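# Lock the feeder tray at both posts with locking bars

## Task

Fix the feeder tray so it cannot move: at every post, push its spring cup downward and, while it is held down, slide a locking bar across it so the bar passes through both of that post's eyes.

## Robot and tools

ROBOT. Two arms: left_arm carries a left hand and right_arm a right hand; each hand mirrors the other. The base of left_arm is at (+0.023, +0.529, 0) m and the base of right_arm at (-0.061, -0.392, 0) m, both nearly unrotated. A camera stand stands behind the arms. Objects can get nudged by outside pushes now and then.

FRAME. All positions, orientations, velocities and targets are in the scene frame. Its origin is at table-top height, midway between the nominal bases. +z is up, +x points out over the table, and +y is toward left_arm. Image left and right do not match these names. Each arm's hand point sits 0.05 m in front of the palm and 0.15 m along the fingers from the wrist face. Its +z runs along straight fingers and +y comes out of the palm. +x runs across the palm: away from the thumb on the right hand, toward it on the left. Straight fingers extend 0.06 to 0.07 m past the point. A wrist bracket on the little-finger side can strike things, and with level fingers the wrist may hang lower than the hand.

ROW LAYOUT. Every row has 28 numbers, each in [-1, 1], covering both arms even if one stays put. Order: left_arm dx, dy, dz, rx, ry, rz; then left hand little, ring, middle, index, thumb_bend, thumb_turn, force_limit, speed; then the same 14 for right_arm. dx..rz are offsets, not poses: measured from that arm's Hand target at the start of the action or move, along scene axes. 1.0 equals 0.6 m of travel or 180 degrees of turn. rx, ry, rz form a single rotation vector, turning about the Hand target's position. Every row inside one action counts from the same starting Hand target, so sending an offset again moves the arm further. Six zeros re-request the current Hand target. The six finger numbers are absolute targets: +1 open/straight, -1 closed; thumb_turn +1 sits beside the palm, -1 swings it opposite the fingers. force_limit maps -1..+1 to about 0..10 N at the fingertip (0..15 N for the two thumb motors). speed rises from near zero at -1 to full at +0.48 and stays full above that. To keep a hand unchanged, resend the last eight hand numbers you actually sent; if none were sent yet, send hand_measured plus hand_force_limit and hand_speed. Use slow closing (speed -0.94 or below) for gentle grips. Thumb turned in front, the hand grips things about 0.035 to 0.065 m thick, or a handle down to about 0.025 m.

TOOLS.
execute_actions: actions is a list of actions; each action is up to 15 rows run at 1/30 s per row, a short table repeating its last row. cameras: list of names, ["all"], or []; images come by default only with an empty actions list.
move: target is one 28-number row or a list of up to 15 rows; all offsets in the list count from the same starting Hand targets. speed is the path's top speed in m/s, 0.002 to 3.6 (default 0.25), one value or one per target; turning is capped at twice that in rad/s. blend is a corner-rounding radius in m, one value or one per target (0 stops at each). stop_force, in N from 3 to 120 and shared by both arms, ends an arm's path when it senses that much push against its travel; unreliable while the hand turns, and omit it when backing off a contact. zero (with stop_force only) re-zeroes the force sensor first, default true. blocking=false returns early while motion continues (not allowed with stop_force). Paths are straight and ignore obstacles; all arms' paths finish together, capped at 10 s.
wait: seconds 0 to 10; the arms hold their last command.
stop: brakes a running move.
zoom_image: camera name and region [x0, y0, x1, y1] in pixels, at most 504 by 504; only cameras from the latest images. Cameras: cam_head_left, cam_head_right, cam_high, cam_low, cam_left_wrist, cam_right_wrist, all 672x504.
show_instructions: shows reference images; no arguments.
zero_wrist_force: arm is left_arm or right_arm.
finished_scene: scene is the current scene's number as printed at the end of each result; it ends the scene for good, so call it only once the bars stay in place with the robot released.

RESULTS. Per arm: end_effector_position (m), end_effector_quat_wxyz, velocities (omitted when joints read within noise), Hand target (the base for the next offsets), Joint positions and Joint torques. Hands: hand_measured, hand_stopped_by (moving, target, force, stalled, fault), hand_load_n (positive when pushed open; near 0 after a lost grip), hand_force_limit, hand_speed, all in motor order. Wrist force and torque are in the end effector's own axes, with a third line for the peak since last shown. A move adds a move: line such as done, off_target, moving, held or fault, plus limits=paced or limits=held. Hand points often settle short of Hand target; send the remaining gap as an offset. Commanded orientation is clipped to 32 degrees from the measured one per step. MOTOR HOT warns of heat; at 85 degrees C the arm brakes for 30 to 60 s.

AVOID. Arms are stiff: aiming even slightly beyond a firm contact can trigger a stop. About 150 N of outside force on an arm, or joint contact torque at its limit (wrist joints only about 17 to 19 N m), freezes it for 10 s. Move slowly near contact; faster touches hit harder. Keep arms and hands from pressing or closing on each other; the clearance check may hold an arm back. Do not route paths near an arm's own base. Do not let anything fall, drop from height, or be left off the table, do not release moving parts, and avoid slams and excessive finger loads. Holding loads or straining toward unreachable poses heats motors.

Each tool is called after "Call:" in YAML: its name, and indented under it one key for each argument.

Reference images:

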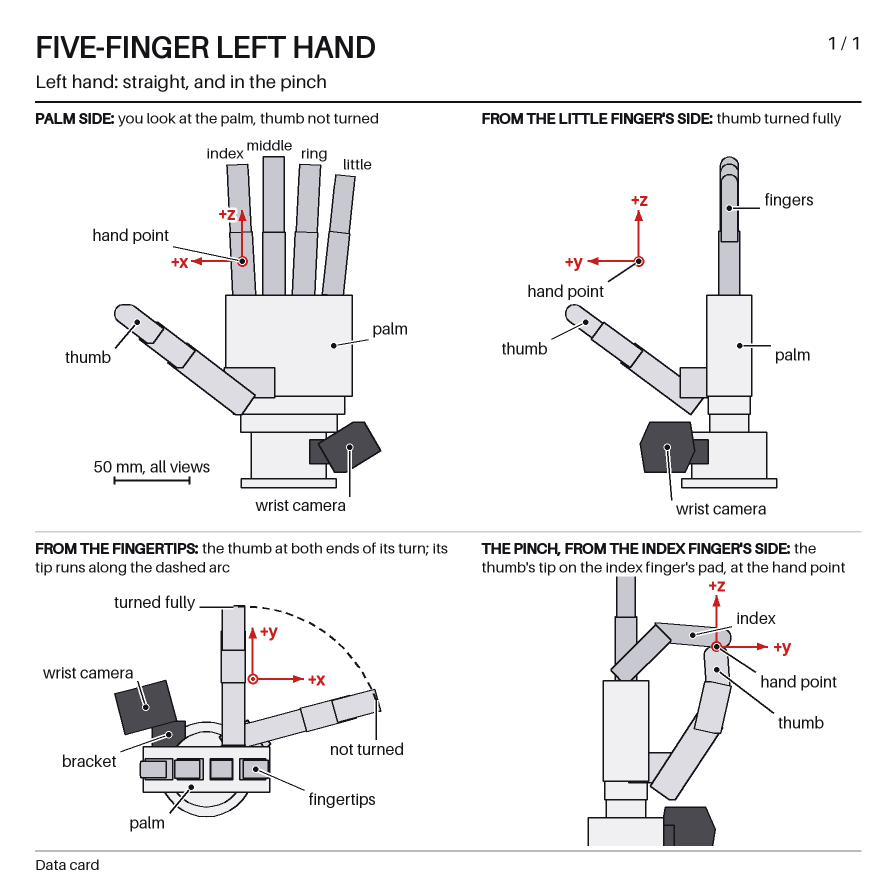

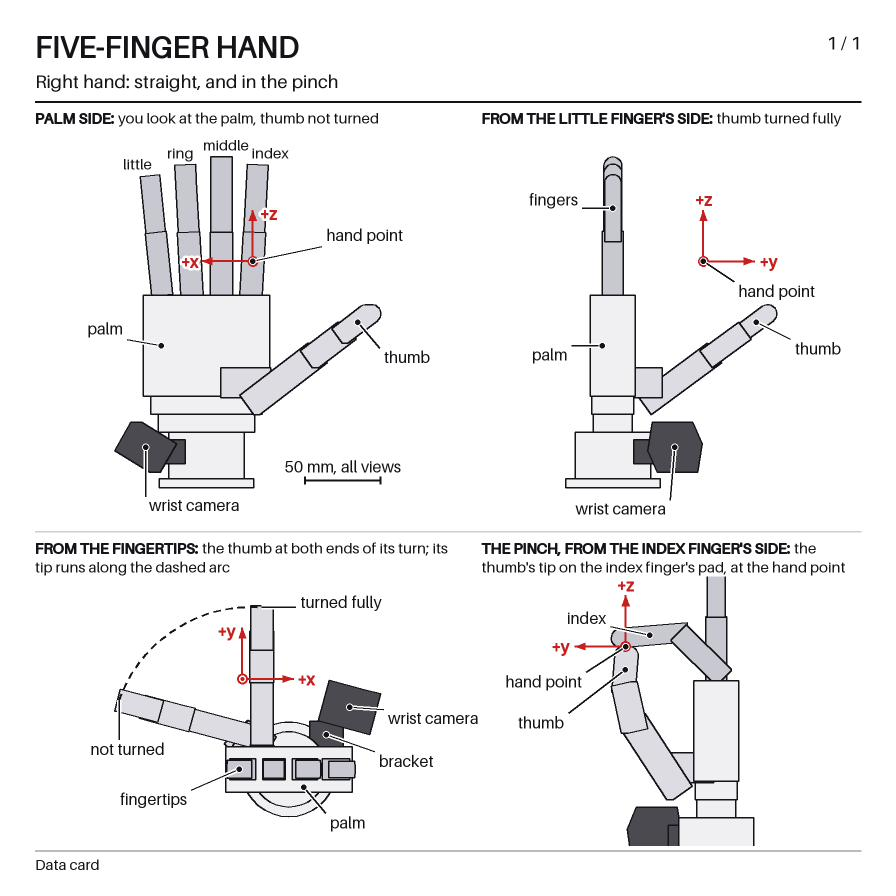

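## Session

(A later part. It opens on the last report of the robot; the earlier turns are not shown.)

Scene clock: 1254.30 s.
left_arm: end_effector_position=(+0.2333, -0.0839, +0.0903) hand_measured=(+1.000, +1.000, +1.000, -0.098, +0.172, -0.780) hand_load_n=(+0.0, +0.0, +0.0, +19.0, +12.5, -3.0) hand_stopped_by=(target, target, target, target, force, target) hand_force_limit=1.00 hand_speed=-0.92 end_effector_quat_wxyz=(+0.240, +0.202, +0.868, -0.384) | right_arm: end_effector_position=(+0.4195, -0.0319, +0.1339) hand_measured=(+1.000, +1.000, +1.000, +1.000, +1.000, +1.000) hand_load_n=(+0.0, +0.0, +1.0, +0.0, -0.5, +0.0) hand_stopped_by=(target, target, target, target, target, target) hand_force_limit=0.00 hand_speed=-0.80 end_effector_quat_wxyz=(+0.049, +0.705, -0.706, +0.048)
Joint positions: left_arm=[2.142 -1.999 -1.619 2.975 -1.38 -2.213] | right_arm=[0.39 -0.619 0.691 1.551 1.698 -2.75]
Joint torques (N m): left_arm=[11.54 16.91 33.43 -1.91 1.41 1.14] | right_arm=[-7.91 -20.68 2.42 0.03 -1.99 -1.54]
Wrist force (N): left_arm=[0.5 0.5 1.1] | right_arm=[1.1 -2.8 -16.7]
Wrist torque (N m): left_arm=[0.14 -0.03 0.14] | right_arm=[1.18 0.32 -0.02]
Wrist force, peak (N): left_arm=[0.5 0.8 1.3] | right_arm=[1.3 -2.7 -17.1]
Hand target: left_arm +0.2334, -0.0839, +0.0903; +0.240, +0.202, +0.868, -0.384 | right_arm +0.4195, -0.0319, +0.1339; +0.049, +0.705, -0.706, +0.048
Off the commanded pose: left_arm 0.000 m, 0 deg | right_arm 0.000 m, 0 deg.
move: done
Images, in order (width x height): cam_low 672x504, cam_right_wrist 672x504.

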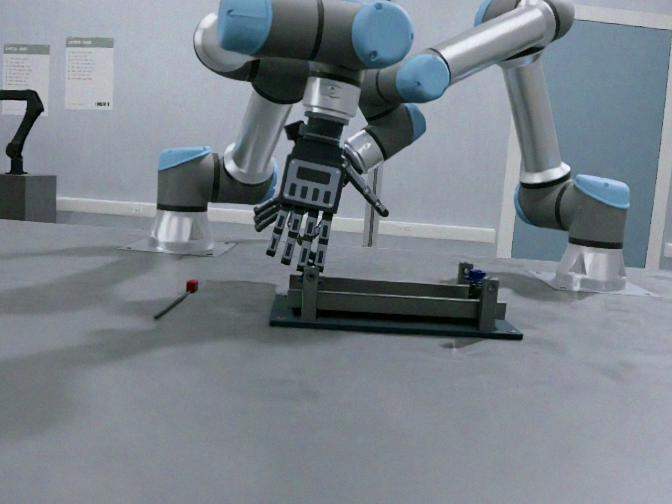

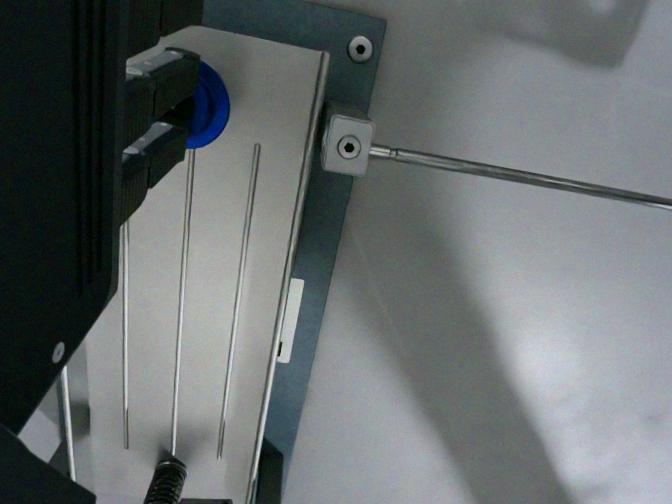

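Call:
move:
  target: [0.0133,0.0003,-0.001,0,0,0,1,1,1,-0.1,0.0,-0.78,1,-0.92,0,0,0,0,0,0,1,1,1,1,1,1,0,-0.8]
  speed: 0.012
  stop_force: 5
  cameras: ["cam_low","cam_right_wrist"]

Call:
zoom_image:
  camera: "cam_low"
  region: [290, 245, 330, 285]

Call:
zoom_image:
  camera: "cam_right_wrist"
  region: [300, 90, 450, 204]

Scene clock: 1284.93 s.
left_arm: end_effector_position=(+0.2414, -0.0837, +0.0897) hand_measured=(+1.000, +1.000, +1.000, -0.098, +0.172, -0.780) hand_load_n=(+0.0, +0.0, +0.0, +19.0, +12.0, -3.0) hand_stopped_by=(target, target, target, target, force, target) hand_force_limit=1.00 hand_speed=-0.92 end_effector_quat_wxyz=(+0.240, +0.202, +0.868, -0.384) | right_arm: end_effector_position=(+0.4195, -0.0319, +0.1339) hand_measured=(+1.000, +1.000, +1.000, +1.000, +1.000, +1.000) hand_load_n=(+0.0, +0.0, +0.5, +0.0, +0.0, +0.0) hand_stopped_by=(target, target, target, target, target, target) hand_force_limit=0.00 hand_speed=-0.80 end_effector_quat_wxyz=(+0.049, +0.705, -0.706, +0.048)
Joint positions: left_arm=[2.157 -2.005 -1.612 2.972 -1.368 -2.204] | right_arm=[0.39 -0.619 0.691 1.551 1.698 -2.75]
Joint torques (N m): left_arm=[9.64 16.92 33.53 -1.82 1.89 1.72] | right_arm=[-7.6 -20.93 2.44 0.04 -1.97 -1.53]
Wrist force (N): left_arm=[0.2 0.4 1.1] | right_arm=[0.9 -2.8 -16.6]
Wrist torque (N m): left_arm=[0.11 0.01 0.13] | right_arm=[1.17 0.35 -0.03]
Wrist force, peak (N): left_arm=[0.3 0.6 1.3] | right_arm=[1.2 -2.7 -17.0]
Hand target: left_arm +0.2414, -0.0837, +0.0897; +0.240, +0.202, +0.868, -0.384 | right_arm +0.4195, -0.0319, +0.1339; +0.049, +0.705, -0.706, +0.048
Off the commanded pose: left_arm 0.000 m, 0 deg | right_arm 0.000 m, 0 deg.
move: done
Images, in order (width x height): cam_low 672x504, cam_right_wrist 672x504.

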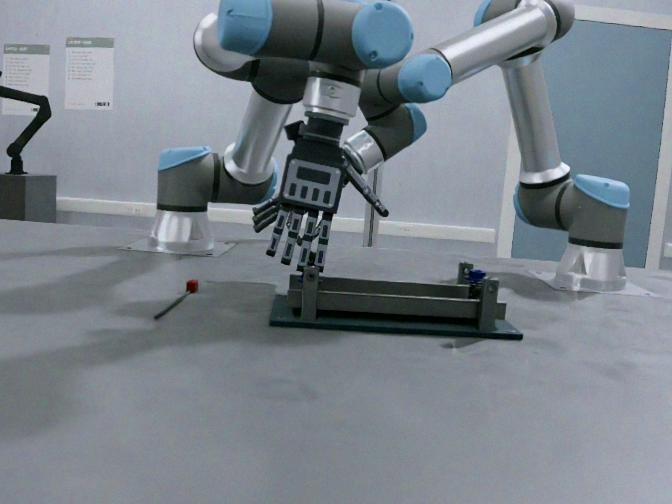

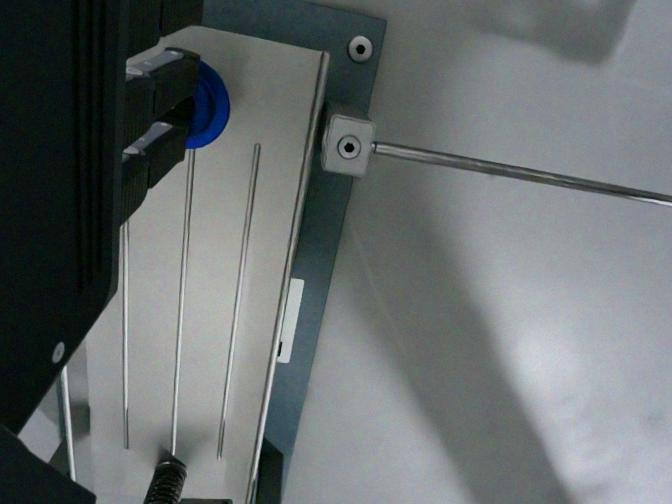

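Scaled by 12.600 from the camera's 672x504 image, which has a finer 960x720 frame.

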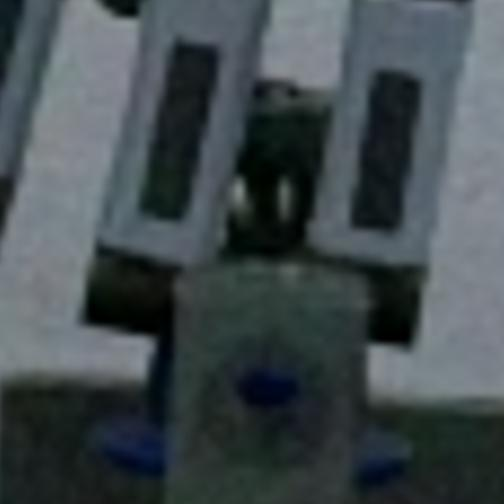

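Scaled by 3.360 from the camera's 672x504 image, which has a finer 960x720 frame.

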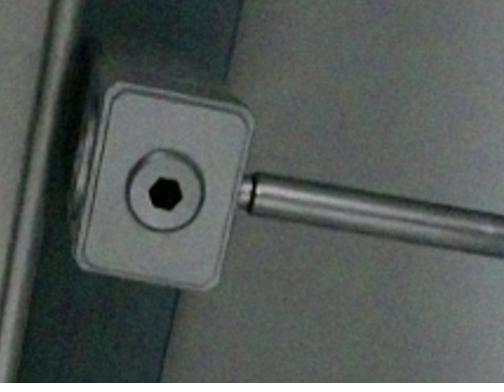

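Call:
move:
  target: [0.03,0.0017,0,0,0,0,1,1,1,-0.1,0.0,-0.78,1,-0.92,0,0,0,0,0,0,1,1,1,1,1,1,0,-0.8]
  speed: 0.015
  stop_force: 5
  cameras: ["cam_low","cam_right_wrist"]

Call:
zoom_image:
  camera: "cam_low"
  region: [290, 245, 330, 285]

Call:
zoom_image:
  camera: "cam_right_wrist"
  region: [300, 90, 450, 204]

Scene clock: 1295.07 s.
left_arm: end_effector_position=(+0.2594, -0.0827, +0.0897) hand_measured=(+1.000, +1.000, +1.000, -0.098, +0.172, -0.780) hand_load_n=(+0.0, +0.0, +0.0, +19.0, +12.5, -2.5) hand_stopped_by=(target, target, target, target, force, target) hand_force_limit=1.00 hand_speed=-0.92 end_effector_quat_wxyz=(+0.240, +0.202, +0.868, -0.384) | right_arm: end_effector_position=(+0.4195, -0.0319, +0.1339) hand_measured=(+1.000, +1.000, +1.000, +1.000, +1.000, +1.000) hand_load_n=(+0.0, +0.0, +1.0, +0.0, +0.0, +0.0) hand_stopped_by=(target, target, target, target, target, target) hand_force_limit=0.00 hand_speed=-0.80 end_effector_quat_wxyz=(+0.049, +0.705, -0.706, +0.048)
Joint positions: left_arm=[2.19 -2.016 -1.596 2.962 -1.342 -2.183] | right_arm=[0.39 -0.619 0.691 1.551 1.698 -2.75]
Joint torques (N m): left_arm=[10.09 17.24 33.59 -2.32 2.06 1.52] | right_arm=[-7.9 -20.46 1.6 -0.07 -1.83 -1.5]
Wrist force (N): left_arm=[0.4 0.6 1.0] | right_arm=[0.9 -2.9 -17.0]
Wrist torque (N m): left_arm=[0.12 -0.01 0.13] | right_arm=[1.19 0.36 -0.04]
Wrist force, peak (N): left_arm=[0.4 0.7 1.2] | right_arm=[0.8 -2.9 -17.1]
Hand target: left_arm +0.2594, -0.0827, +0.0897; +0.240, +0.202, +0.868, -0.384 | right_arm +0.4195, -0.0319, +0.1339; +0.049, +0.705, -0.706, +0.048
Off the commanded pose: left_arm 0.000 m, 0 deg | right_arm 0.000 m, 0 deg.
move: done
Images, in order (width x height): cam_low 672x504, cam_right_wrist 672x504.

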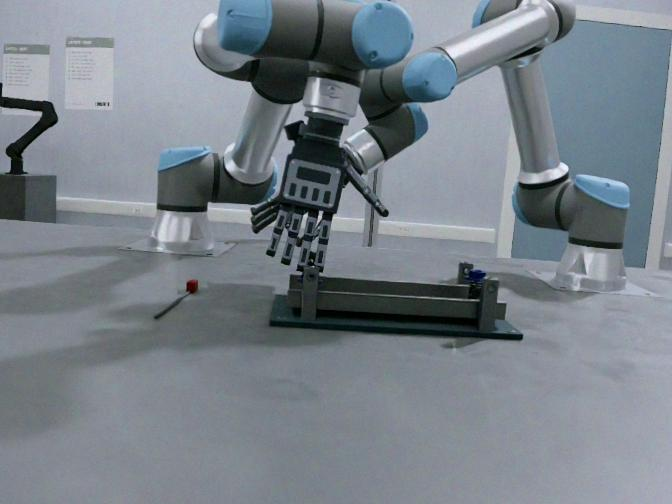

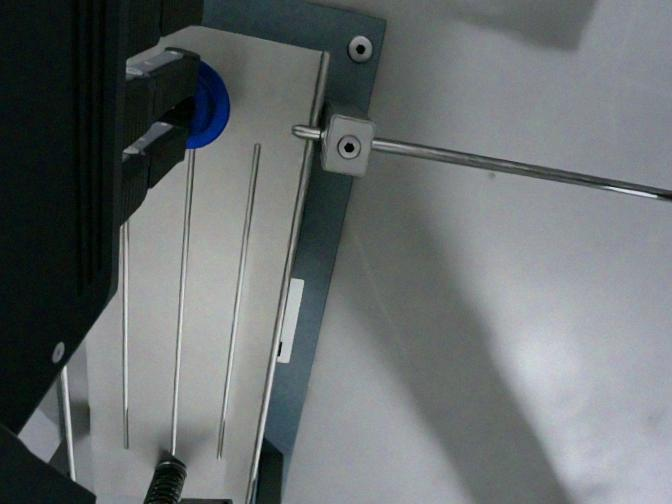

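Scaled by 12.600 from the camera's 672x504 image, which has a finer 960x720 frame.

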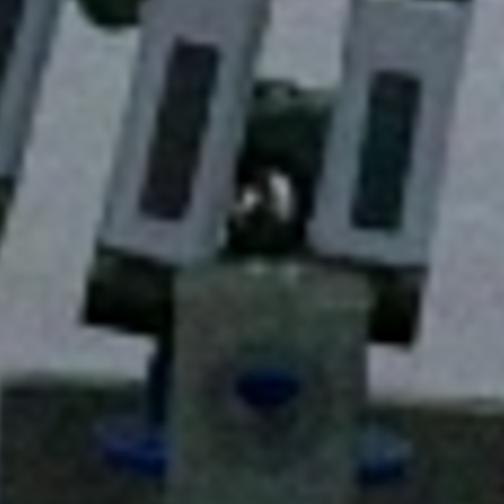

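Scaled by 3.360 from the camera's 672x504 image, which has a finer 960x720 frame.

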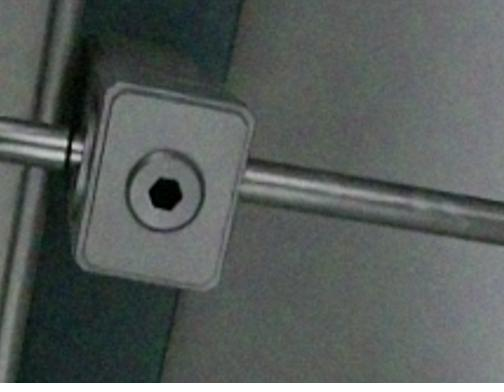

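Call:
move:
  target: [0.05,0.0037,0,0,0,0.0,1,1,1,-0.1,0.0,-0.78,1,-0.92,0,0,0,0,0,0,1,1,1,1,1,1,0,-0.8]
  speed: 0.02
  stop_force: 5
  cameras: ["cam_low","cam_right_wrist"]

Call:
zoom_image:
  camera: "cam_low"
  region: [290, 245, 330, 285]

Call:
zoom_image:
  camera: "cam_right_wrist"
  region: [150, 60, 450, 234]

Scene clock: 1312.90 s.
left_arm: end_effector_position=(+0.2894, -0.0805, +0.0897) hand_measured=(+1.000, +1.000, +1.000, -0.098, +0.172, -0.780) hand_load_n=(+0.0, +0.0, +0.0, +19.0, +12.0, -2.0) hand_stopped_by=(target, target, target, target, force, target) hand_force_limit=1.00 hand_speed=-0.92 end_effector_quat_wxyz=(+0.240, +0.202, +0.868, -0.384) | right_arm: end_effector_position=(+0.4195, -0.0319, +0.1339) hand_measured=(+1.000, +1.000, +1.000, +1.000, +1.000, +1.000) hand_load_n=(+0.0, +0.0, +1.0, +0.0, +0.0, +0.0) hand_stopped_by=(target, target, target, target, target, target) hand_force_limit=0.00 hand_speed=-0.80 end_effector_quat_wxyz=(+0.049, +0.705, -0.706, +0.048)
Joint positions: left_arm=[2.243 -2.037 -1.565 2.944 -1.3 -2.15] | right_arm=[0.39 -0.619 0.691 1.551 1.698 -2.75]
Joint torques (N m): left_arm=[10.36 17.92 34.04 -2.34 2.11 1.52] | right_arm=[-8.06 -20.93 1.92 0.06 -1.91 -1.55]
Wrist force (N): left_arm=[0.5 0.8 0.7] | right_arm=[1.0 -3.0 -16.8]
Wrist torque (N m): left_arm=[0.14 -0.03 0.11] | right_arm=[1.16 0.34 -0.04]
Wrist force, peak (N): left_arm=[0.5 0.6 1.2] | right_arm=[0.7 -2.6 -17.1]
Hand target: left_arm +0.2894, -0.0805, +0.0897; +0.240, +0.202, +0.868, -0.384 | right_arm +0.4195, -0.0319, +0.1339; +0.049, +0.705, -0.706, +0.048
Off the commanded pose: left_arm 0.000 m, 0 deg | right_arm 0.000 m, 0 deg.
move: done
Images, in order (width x height): cam_low 672x504, cam_right_wrist 672x504.

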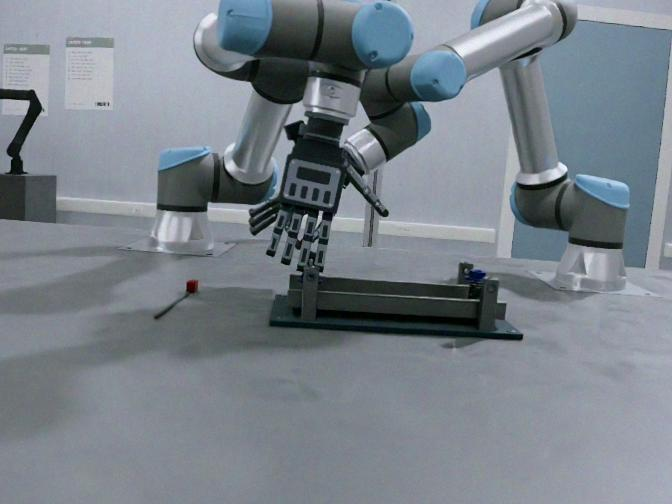

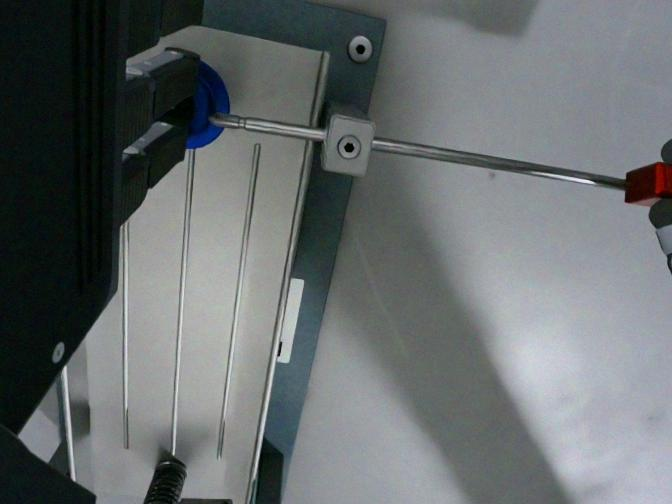

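Scaled by 12.600 from the camera's 672x504 image, which has a finer 960x720 frame.

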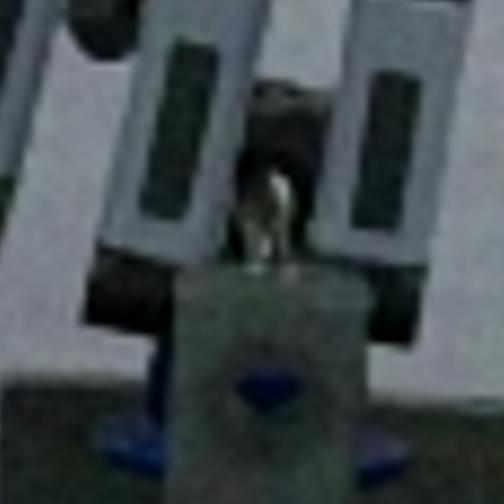

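Scaled by 1.680 from the camera's 672x504 image, which has a finer 960x720 frame.

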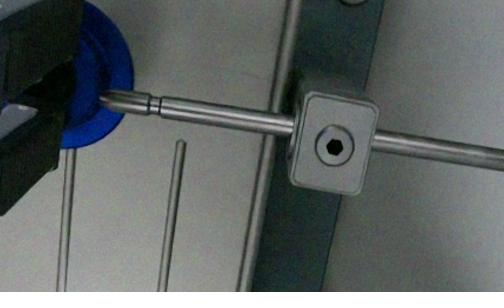

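Call:
move:
  target: [0.0583,0.0042,0,0,0,0.0,1,1,1,-0.1,0.0,-0.78,1,-0.92,0,0,0,0,0,0,1,1,1,1,1,1,0,-0.8]
  speed: 0.02
  stop_force: 5
  cameras: ["cam_low","cam_right_wrist"]

Call:
zoom_image:
  camera: "cam_low"
  region: [290, 245, 330, 285]

Call:
zoom_image:
  camera: "cam_right_wrist"
  region: [150, 60, 450, 234]

Scene clock: 1328.90 s.
left_arm: end_effector_position=(+0.3244, -0.0779, +0.0897) hand_measured=(+1.000, +1.000, +1.000, -0.098, +0.172, -0.780) hand_load_n=(+0.0, +0.0, +0.0, +19.0, +11.5, -2.0) hand_stopped_by=(target, target, target, target, force, target) hand_force_limit=1.00 hand_speed=-0.92 end_effector_quat_wxyz=(+0.240, +0.202, +0.868, -0.384) | right_arm: end_effector_position=(+0.4195, -0.0319, +0.1339) hand_measured=(+1.000, +1.000, +1.000, +1.000, +1.000, +1.000) hand_load_n=(+0.0, +0.0, +0.5, +0.0, +0.0, +0.0) hand_stopped_by=(target, target, target, target, target, target) hand_force_limit=0.00 hand_speed=-0.80 end_effector_quat_wxyz=(+0.049, +0.705, -0.706, +0.048)
Joint positions: left_arm=[2.302 -2.067 -1.521 2.919 -1.254 -2.113] | right_arm=[0.39 -0.619 0.691 1.551 1.698 -2.75]
Joint torques (N m): left_arm=[11.47 18.16 34.25 -1.92 1.92 1.81] | right_arm=[-8.08 -20.81 2.08 1.49 -1.91 -1.53]
Wrist force (N): left_arm=[1.7 0.1 -0.2] | right_arm=[0.4 -2.9 -17.1]
Wrist torque (N m): left_arm=[0.11 -0.02 0.11] | right_arm=[1.21 0.30 -0.07]
Wrist force, peak (N): left_arm=[2.1 -0.2 0.1] | right_arm=[0.4 -3.0 -17.4]
Hand target: left_arm +0.3244, -0.0779, +0.0897; +0.240, +0.202, +0.868, -0.384 | right_arm +0.4195, -0.0319, +0.1339; +0.049, +0.705, -0.706, +0.048
Off the commanded pose: left_arm 0.000 m, 0 deg | right_arm 0.000 m, 0 deg.
move: done
Images, in order (width x height): cam_low 672x504, cam_right_wrist 672x504.

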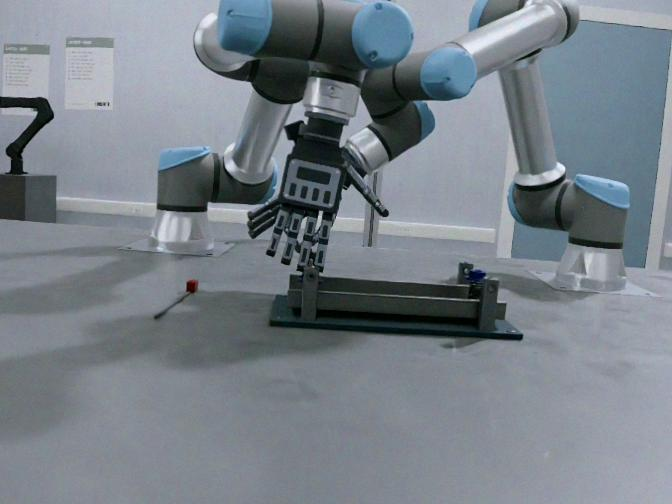

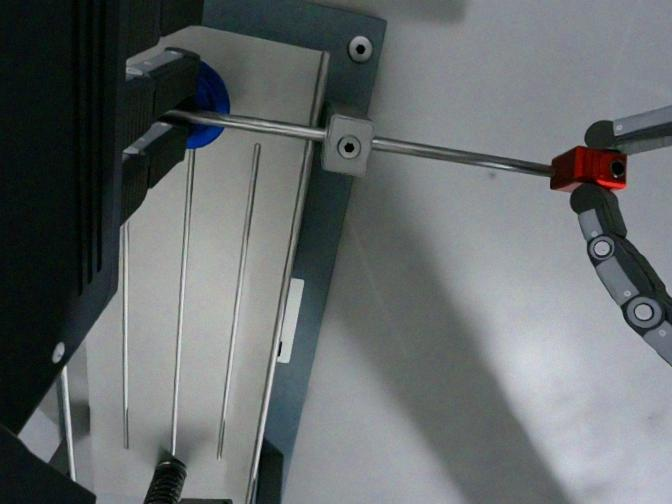

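Scaled by 12.600 from the camera's 672x504 image, which has a finer 960x720 frame.

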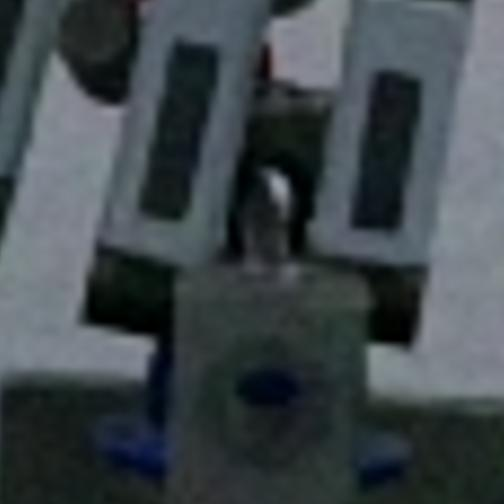

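Scaled by 1.680 from the camera's 672x504 image, which has a finer 960x720 frame.

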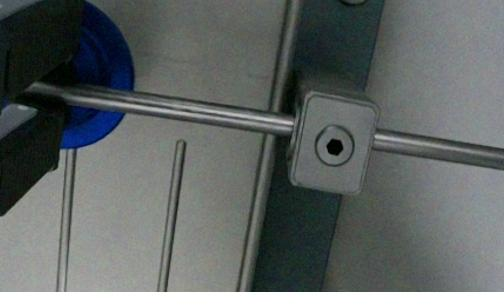

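Call:
move:
  target: [0.05,0.0035,0,0,0,0.0,1,1,1,-0.1,0.0,-0.78,1,-0.92,0,0,0,0,0,0,1,1,1,1,1,1,0,-0.8]
  speed: 0.02
  stop_force: 5
  cameras: ["cam_low","cam_right_wrist"]

Call:
zoom_image:
  camera: "cam_low"
  region: [290, 245, 330, 285]

Scene clock: 1342.07 s.
left_arm: end_effector_position=(+0.3544, -0.0758, +0.0897) hand_measured=(+1.000, +1.000, +1.000, -0.098, +0.172, -0.780) hand_load_n=(+0.0, +0.0, +0.0, +19.0, +11.5, -2.0) hand_stopped_by=(target, target, target, target, force, target) hand_force_limit=1.00 hand_speed=-0.92 end_effector_quat_wxyz=(+0.240, +0.202, +0.868, -0.384) | right_arm: end_effector_position=(+0.4195, -0.0319, +0.1339) hand_measured=(+1.000, +1.000, +1.000, +1.000, +1.000, +1.000) hand_load_n=(+0.0, +0.0, +0.5, +0.0, +0.0, +0.0) hand_stopped_by=(target, target, target, target, target, target) hand_force_limit=0.00 hand_speed=-0.80 end_effector_quat_wxyz=(+0.049, +0.705, -0.706, +0.048)
Joint positions: left_arm=[2.348 -2.096 -1.476 2.893 -1.217 -2.082] | right_arm=[0.39 -0.619 0.691 1.551 1.698 -2.75]
Joint torques (N m): left_arm=[10.98 19.32 34.92 -1.8 1.97 1.81] | right_arm=[-7.89 -20.54 2.29 3.53 -1.75 -1.47]
Wrist force (N): left_arm=[1.6 0.2 -0.5] | right_arm=[0.5 -2.6 -17.1]
Wrist torque (N m): left_arm=[0.09 0.01 0.10] | right_arm=[1.23 0.33 -0.06]
Wrist force, peak (N): left_arm=[1.9 0.2 -0.2] | right_arm=[0.3 -2.8 -17.4]
Hand target: left_arm +0.3544, -0.0758, +0.0897; +0.240, +0.202, +0.868, -0.384 | right_arm +0.4195, -0.0319, +0.1339; +0.049, +0.705, -0.706, +0.048
Off the commanded pose: left_arm 0.000 m, 0 deg | right_arm 0.000 m, 0 deg.
move: done
Images, in order (width x height): cam_low 672x504, cam_right_wrist 672x504.

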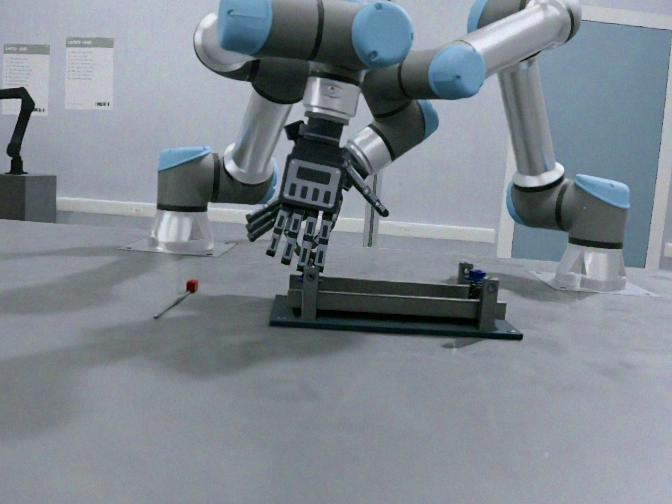

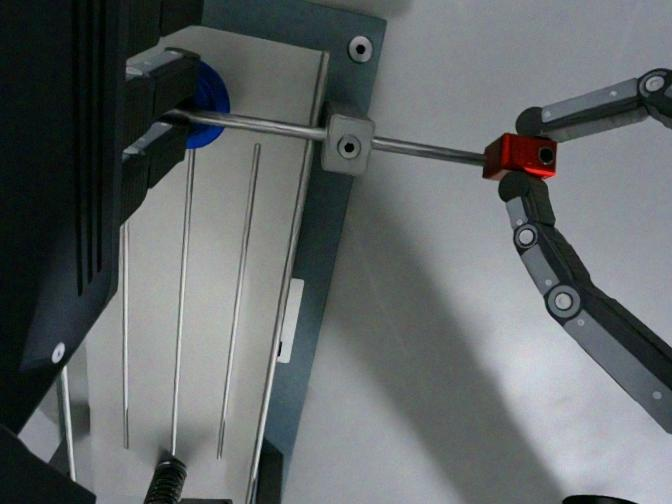

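Scaled by 12.600 from the camera's 672x504 image, which has a finer 960x720 frame.

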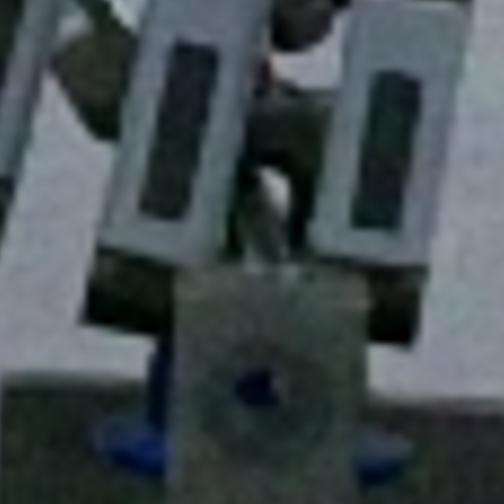

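Call:
move:
  target: [0.0333,0.0022,0,0,0,0.0,1,1,1,-0.1,0.0,-0.78,1,-0.92,0,0,0,0,0,0,1,1,1,1,1,1,0,-0.8]
  speed: 0.02
  stop_force: 5
  cameras: ["cam_low","cam_right_wrist"]

Call:
zoom_image:
  camera: "cam_low"
  region: [290, 245, 330, 285]

Scene clock: 1350.70 s.
left_arm: end_effector_position=(+0.3664, -0.0750, +0.0897) hand_measured=(+1.000, +1.000, +1.000, -0.098, +0.172, -0.780) hand_load_n=(+0.0, +0.0, +0.0, +19.0, +11.0, -1.5) hand_stopped_by=(target, target, target, target, force, target) hand_force_limit=1.00 hand_speed=-0.92 end_effector_quat_wxyz=(+0.240, +0.202, +0.868, -0.384) | right_arm: end_effector_position=(+0.4195, -0.0319, +0.1339) hand_measured=(+1.000, +1.000, +1.000, +1.000, +1.000, +1.000) hand_load_n=(+0.0, -0.5, +1.0, +0.0, +0.0, +0.0) hand_stopped_by=(target, target, target, target, target, target) hand_force_limit=0.00 hand_speed=-0.80 end_effector_quat_wxyz=(+0.049, +0.705, -0.706, +0.048)
Joint positions: left_arm=[2.366 -2.109 -1.456 2.882 -1.203 -2.07] | right_arm=[0.39 -0.619 0.691 1.551 1.698 -2.75]
Joint torques (N m): left_arm=[-9.19 65.98 6.63 4.12 -1.07 -1.12] | right_arm=[-8.05 -21.32 1.62 3.48 -1.8 -1.42]
Wrist force (N): left_arm=[4.4 2.3 -3.3] | right_arm=[0.6 -3.8 -16.2]
Wrist torque (N m): left_arm=[0.10 0.02 0.13] | right_arm=[1.21 0.34 -0.08]
Wrist force, peak (N): left_arm=[7.2 -0.8 -7.3] | right_arm=[-0.1 -3.9 -17.6]
Hand target: left_arm +0.3664, -0.0750, +0.0897; +0.240, +0.202, +0.868, -0.384 (not the last commanded pose) | right_arm +0.4195, -0.0319, +0.1339; +0.049, +0.705, -0.706, +0.048
Off the commanded pose: left_arm 0.008 m, 0 deg | right_arm 0.000 m, 0 deg.
move: contact (left_arm)
Images, in order (width x height): cam_low 672x504, cam_right_wrist 672x504.

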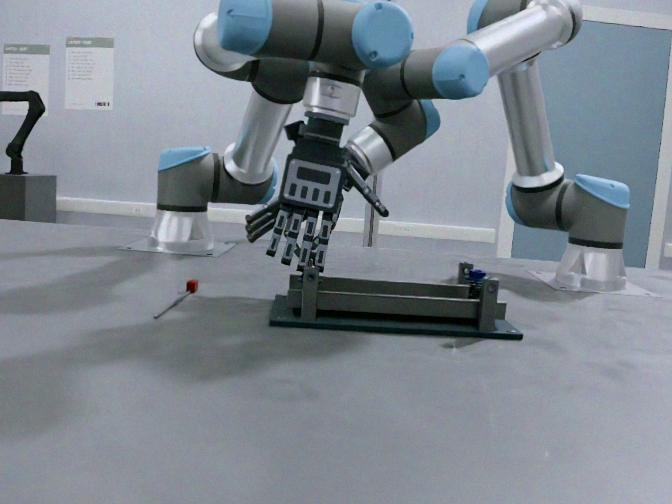

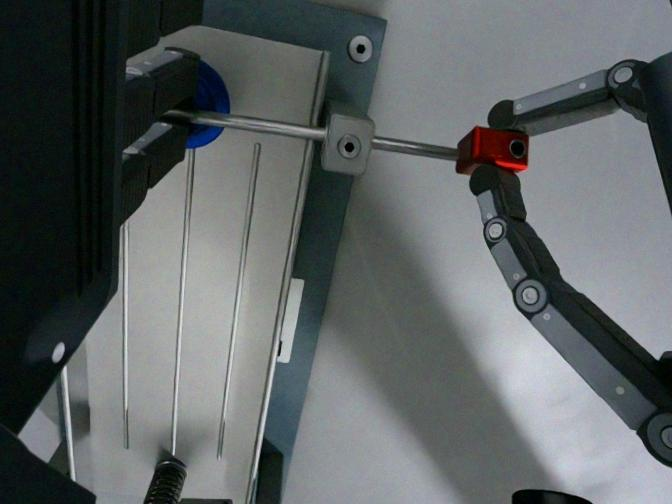

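Scaled by 12.600 from the camera's 672x504 image, which has a finer 960x720 frame.

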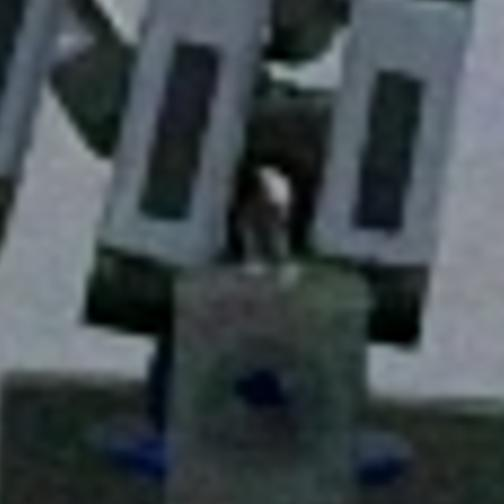

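Call:
zoom_image:
  camera: "cam_right_wrist"
  region: [150, 60, 330, 164]

Call:
zoom_image:
  camera: "cam_right_wrist"
  region: [310, 80, 490, 184]

Call:
zoom_image:
  camera: "cam_low"
  region: [300, 252, 320, 282]

Scaled by 2.800 from the camera's 672x504 image, which has a finer 960x720 frame.

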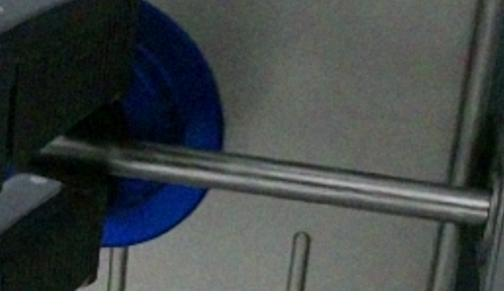

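Scaled by 2.800 from the camera's 672x504 image, which has a finer 960x720 frame.

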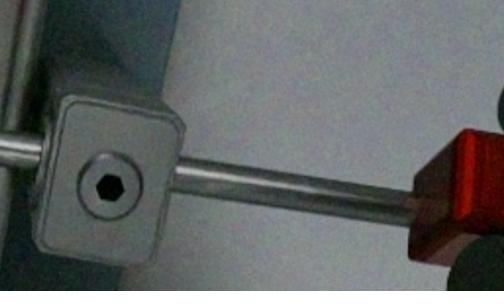

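Scaled by 16.800 from the camera's 672x504 image, which has a finer 960x720 frame.

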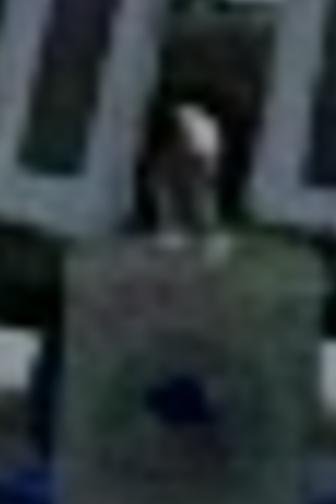

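Call:
move:
  target:
    - [-0.02,-0.0013,0,0,0,0,1,1,1,-0.1,0.0,-0.78,1,-0.92,0,0,0,0,0,0,1,1,1,1,1,1,0,-0.8]
    - [-0.02,0.0024,0,0,0,-0.0078,1,1,1,-0.1,0.0,-0.78,1,-0.92,0,0,0,0,0,0,1,1,1,1,1,1,0,-0.8]
    - [-0.007,0.0033,0,0,0,-0.0078,1,1,1,-0.1,0.0,-0.78,1,-0.92,0,0,0,0,0,0,1,1,1,1,1,1,0,-0.8]
  speed: 0.02
  cameras: ["cam_low","cam_right_wrist"]

Call:
zoom_image:
  camera: "cam_low"
  region: [290, 245, 330, 285]

Call:
zoom_image:
  camera: "cam_right_wrist"
  region: [150, 60, 450, 234]

Scene clock: 1410.07 s.
left_arm: end_effector_position=(+0.3620, -0.0731, +0.0897) hand_measured=(+1.000, +1.000, +1.000, -0.098, +0.172, -0.780) hand_load_n=(+0.0, +0.0, +0.0, +20.5, +10.5, -1.0) hand_stopped_by=(target, target, target, target, force, target) hand_force_limit=1.00 hand_speed=-0.92 end_effector_quat_wxyz=(+0.236, +0.213, +0.866, -0.387) | right_arm: end_effector_position=(+0.4195, -0.0319, +0.1339) hand_measured=(+1.000, +1.000, +1.000, +1.000, +1.000, +1.000) hand_load_n=(+0.0, +0.0, +0.5, +0.5, +0.0, +0.0) hand_stopped_by=(target, target, target, target, target, target) hand_force_limit=0.00 hand_speed=-0.80 end_effector_quat_wxyz=(+0.049, +0.705, -0.706, +0.048)
Joint positions: left_arm=[2.37 -2.102 -1.468 2.88 -1.181 -2.05] | right_arm=[0.39 -0.619 0.691 1.551 1.698 -2.75]
Joint torques (N m): left_arm=[10.04 18.98 34.81 -1.56 2.12 1.47] | right_arm=[-7.92 -20.86 2 3.49 -1.71 -1.24]
Wrist force (N): left_arm=[1.6 0.2 -0.9] | right_arm=[0.8 -2.6 -16.2]
Wrist torque (N m): left_arm=[0.03 -0.03 0.10] | right_arm=[1.20 0.35 -0.03]
Wrist force, peak (N): left_arm=[4.7 2.2 -3.5] | right_arm=[0.4 -2.5 -17.1]
Hand target: left_arm +0.3622, -0.0730, +0.0897; +0.236, +0.213, +0.866, -0.387 | right_arm +0.4195, -0.0319, +0.1339; +0.049, +0.705, -0.706, +0.048
Off the commanded pose: left_arm 0.000 m, 0 deg | right_arm 0.000 m, 0 deg.
move: done
Images, in order (width x height): cam_low 672x504, cam_right_wrist 672x504.

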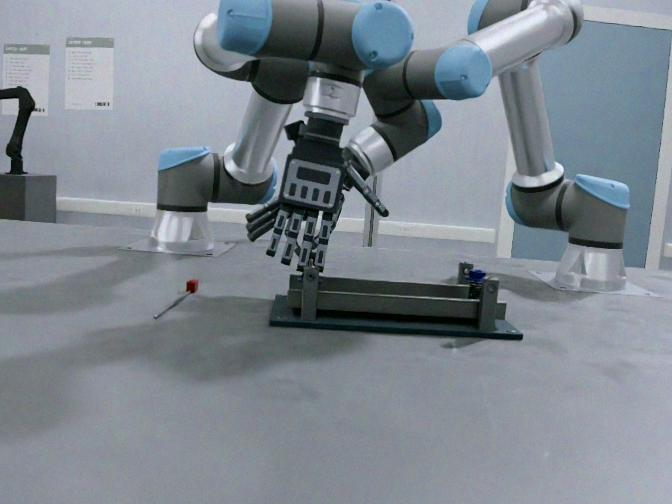

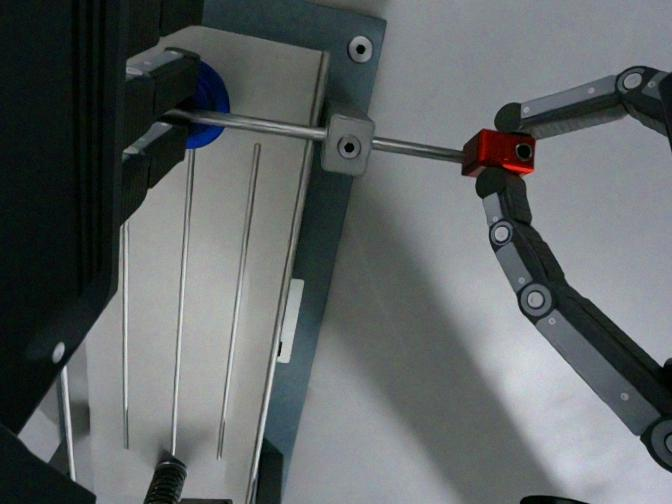

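Scaled by 12.600 from the camera's 672x504 image, which has a finer 960x720 frame.

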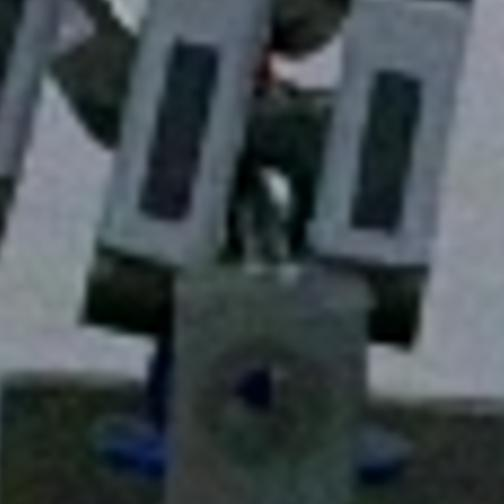

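Scaled by 1.680 from the camera's 672x504 image, which has a finer 960x720 frame.

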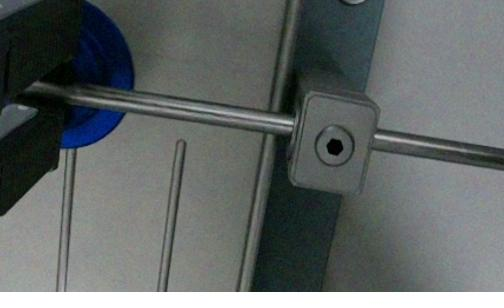

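Call:
wait:
  seconds: 0
  cameras: ["all"]

Call:
zoom_image:
  camera: "cam_low"
  region: [300, 264, 322, 286]

Scene clock: 1446.73 s.
left_arm: end_effector_position=(+0.3622, -0.0730, +0.0897) hand_measured=(+1.000, +1.000, +1.000, -0.098, +0.172, -0.780) hand_load_n=(+0.0, +0.0, +0.0, +20.0, +10.5, -0.5) hand_stopped_by=(target, target, target, target, force, target) hand_force_limit=1.00 hand_speed=-0.92 end_effector_quat_wxyz=(+0.236, +0.213, +0.866, -0.387) | right_arm: end_effector_position=(+0.4195, -0.0319, +0.1339) hand_measured=(+1.000, +1.000, +1.000, +1.000, +1.000, +1.000) hand_load_n=(+0.0, +0.0, +1.0, +0.0, +0.0, +0.0) hand_stopped_by=(target, target, target, target, target, target) hand_force_limit=0.00 hand_speed=-0.80 end_effector_quat_wxyz=(+0.049, +0.705, -0.706, +0.048)
Joint positions: left_arm=[2.371 -2.103 -1.467 2.88 -1.181 -2.05] | right_arm=[0.39 -0.619 0.691 1.551 1.698 -2.75]
Joint torques (N m): left_arm=[10.35 19.8 35.02 -1.83 2.34 1.84] | right_arm=[-7.95 -20.9 1.18 3.42 -1.66 -1.23]
Wrist force (N): left_arm=[1.7 0.4 -0.8] | right_arm=[0.9 -2.6 -16.3]
Wrist torque (N m): left_arm=[0.06 -0.04 0.10] | right_arm=[1.21 0.35 -0.02]
Wrist force, peak (N): left_arm=[1.8 0.5 -1.1] | right_arm=[1.0 -3.2 -16.6]
Hand target: left_arm +0.3622, -0.0730, +0.0897; +0.236, +0.213, +0.866, -0.387 | right_arm +0.4195, -0.0319, +0.1339; +0.049, +0.705, -0.706, +0.048
Off the commanded pose: left_arm 0.000 m, 0 deg | right_arm 0.000 m, 0 deg.

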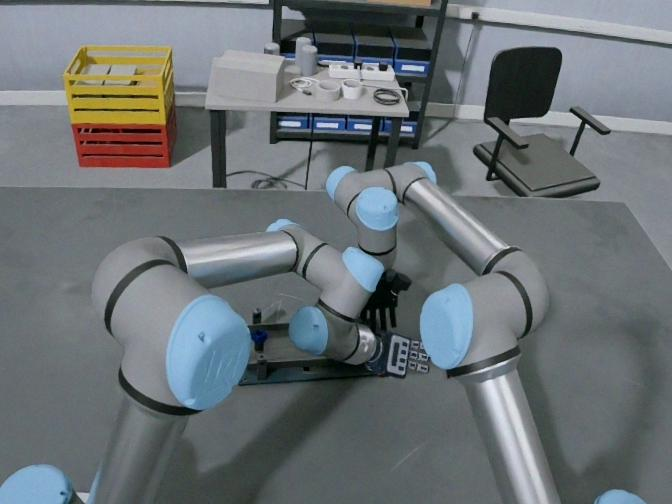

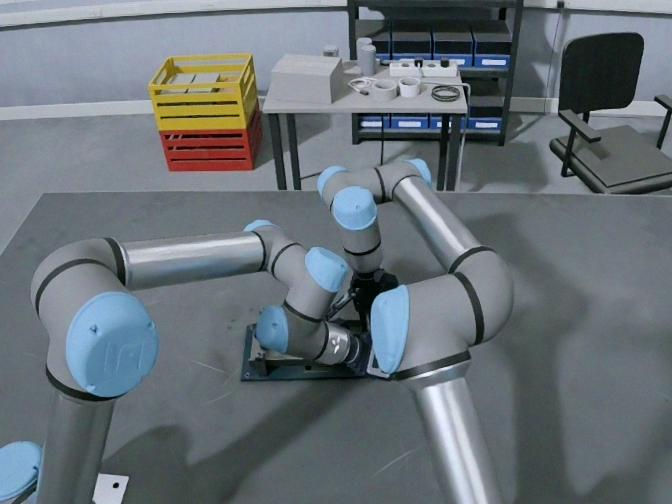

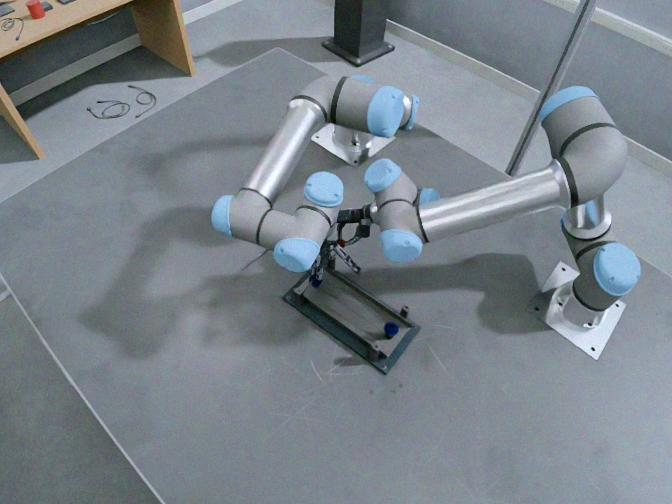

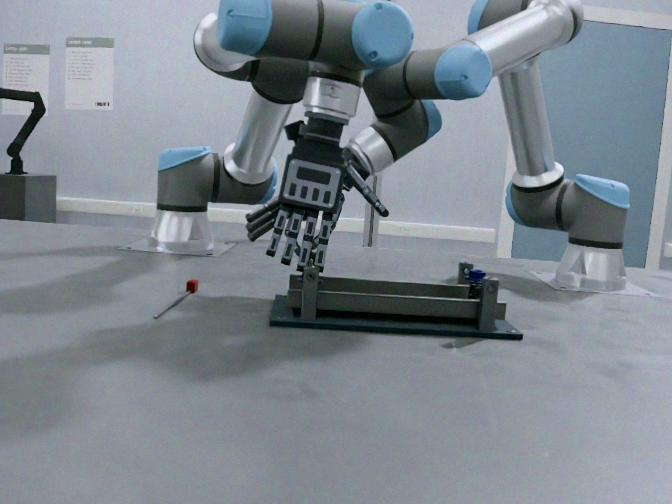

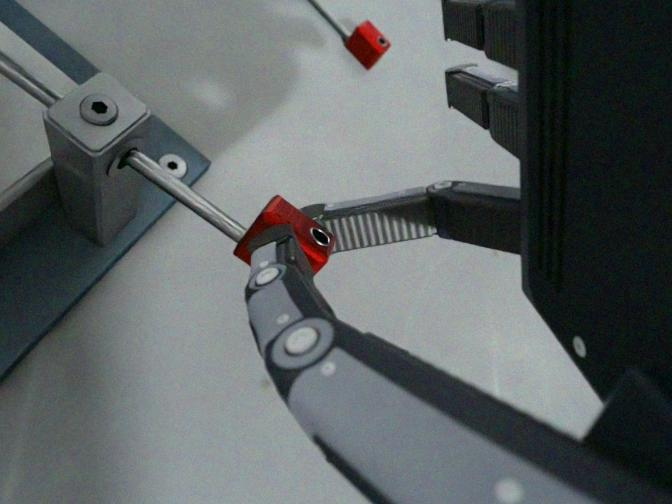

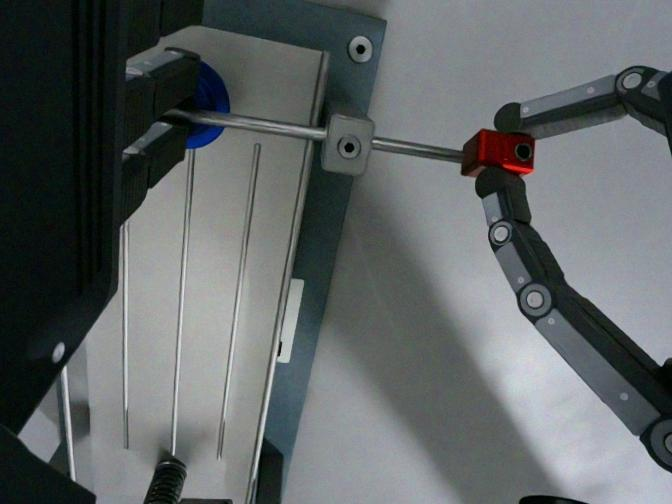

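Scaled by 22.909 from the camera's 672x504 image, which has a finer 960x720 frame.

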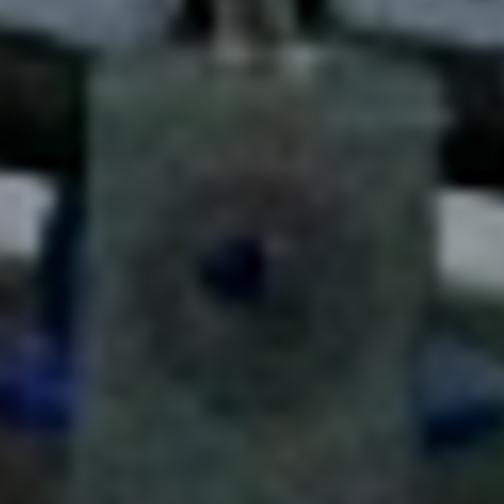

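Call:
zoom_image:
  camera: "cam_left_wrist"
  region: [0, 40, 220, 220]

Scaled by 2.291 from the camera's 672x504 image, which has a finer 960x720 frame.

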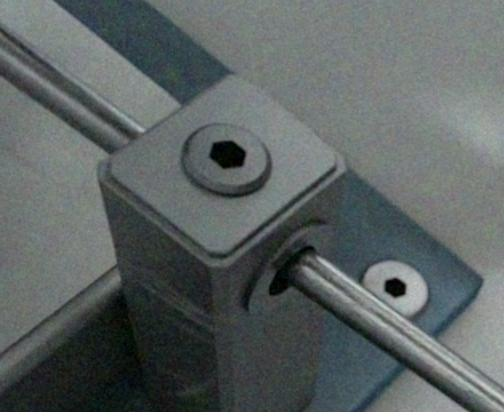

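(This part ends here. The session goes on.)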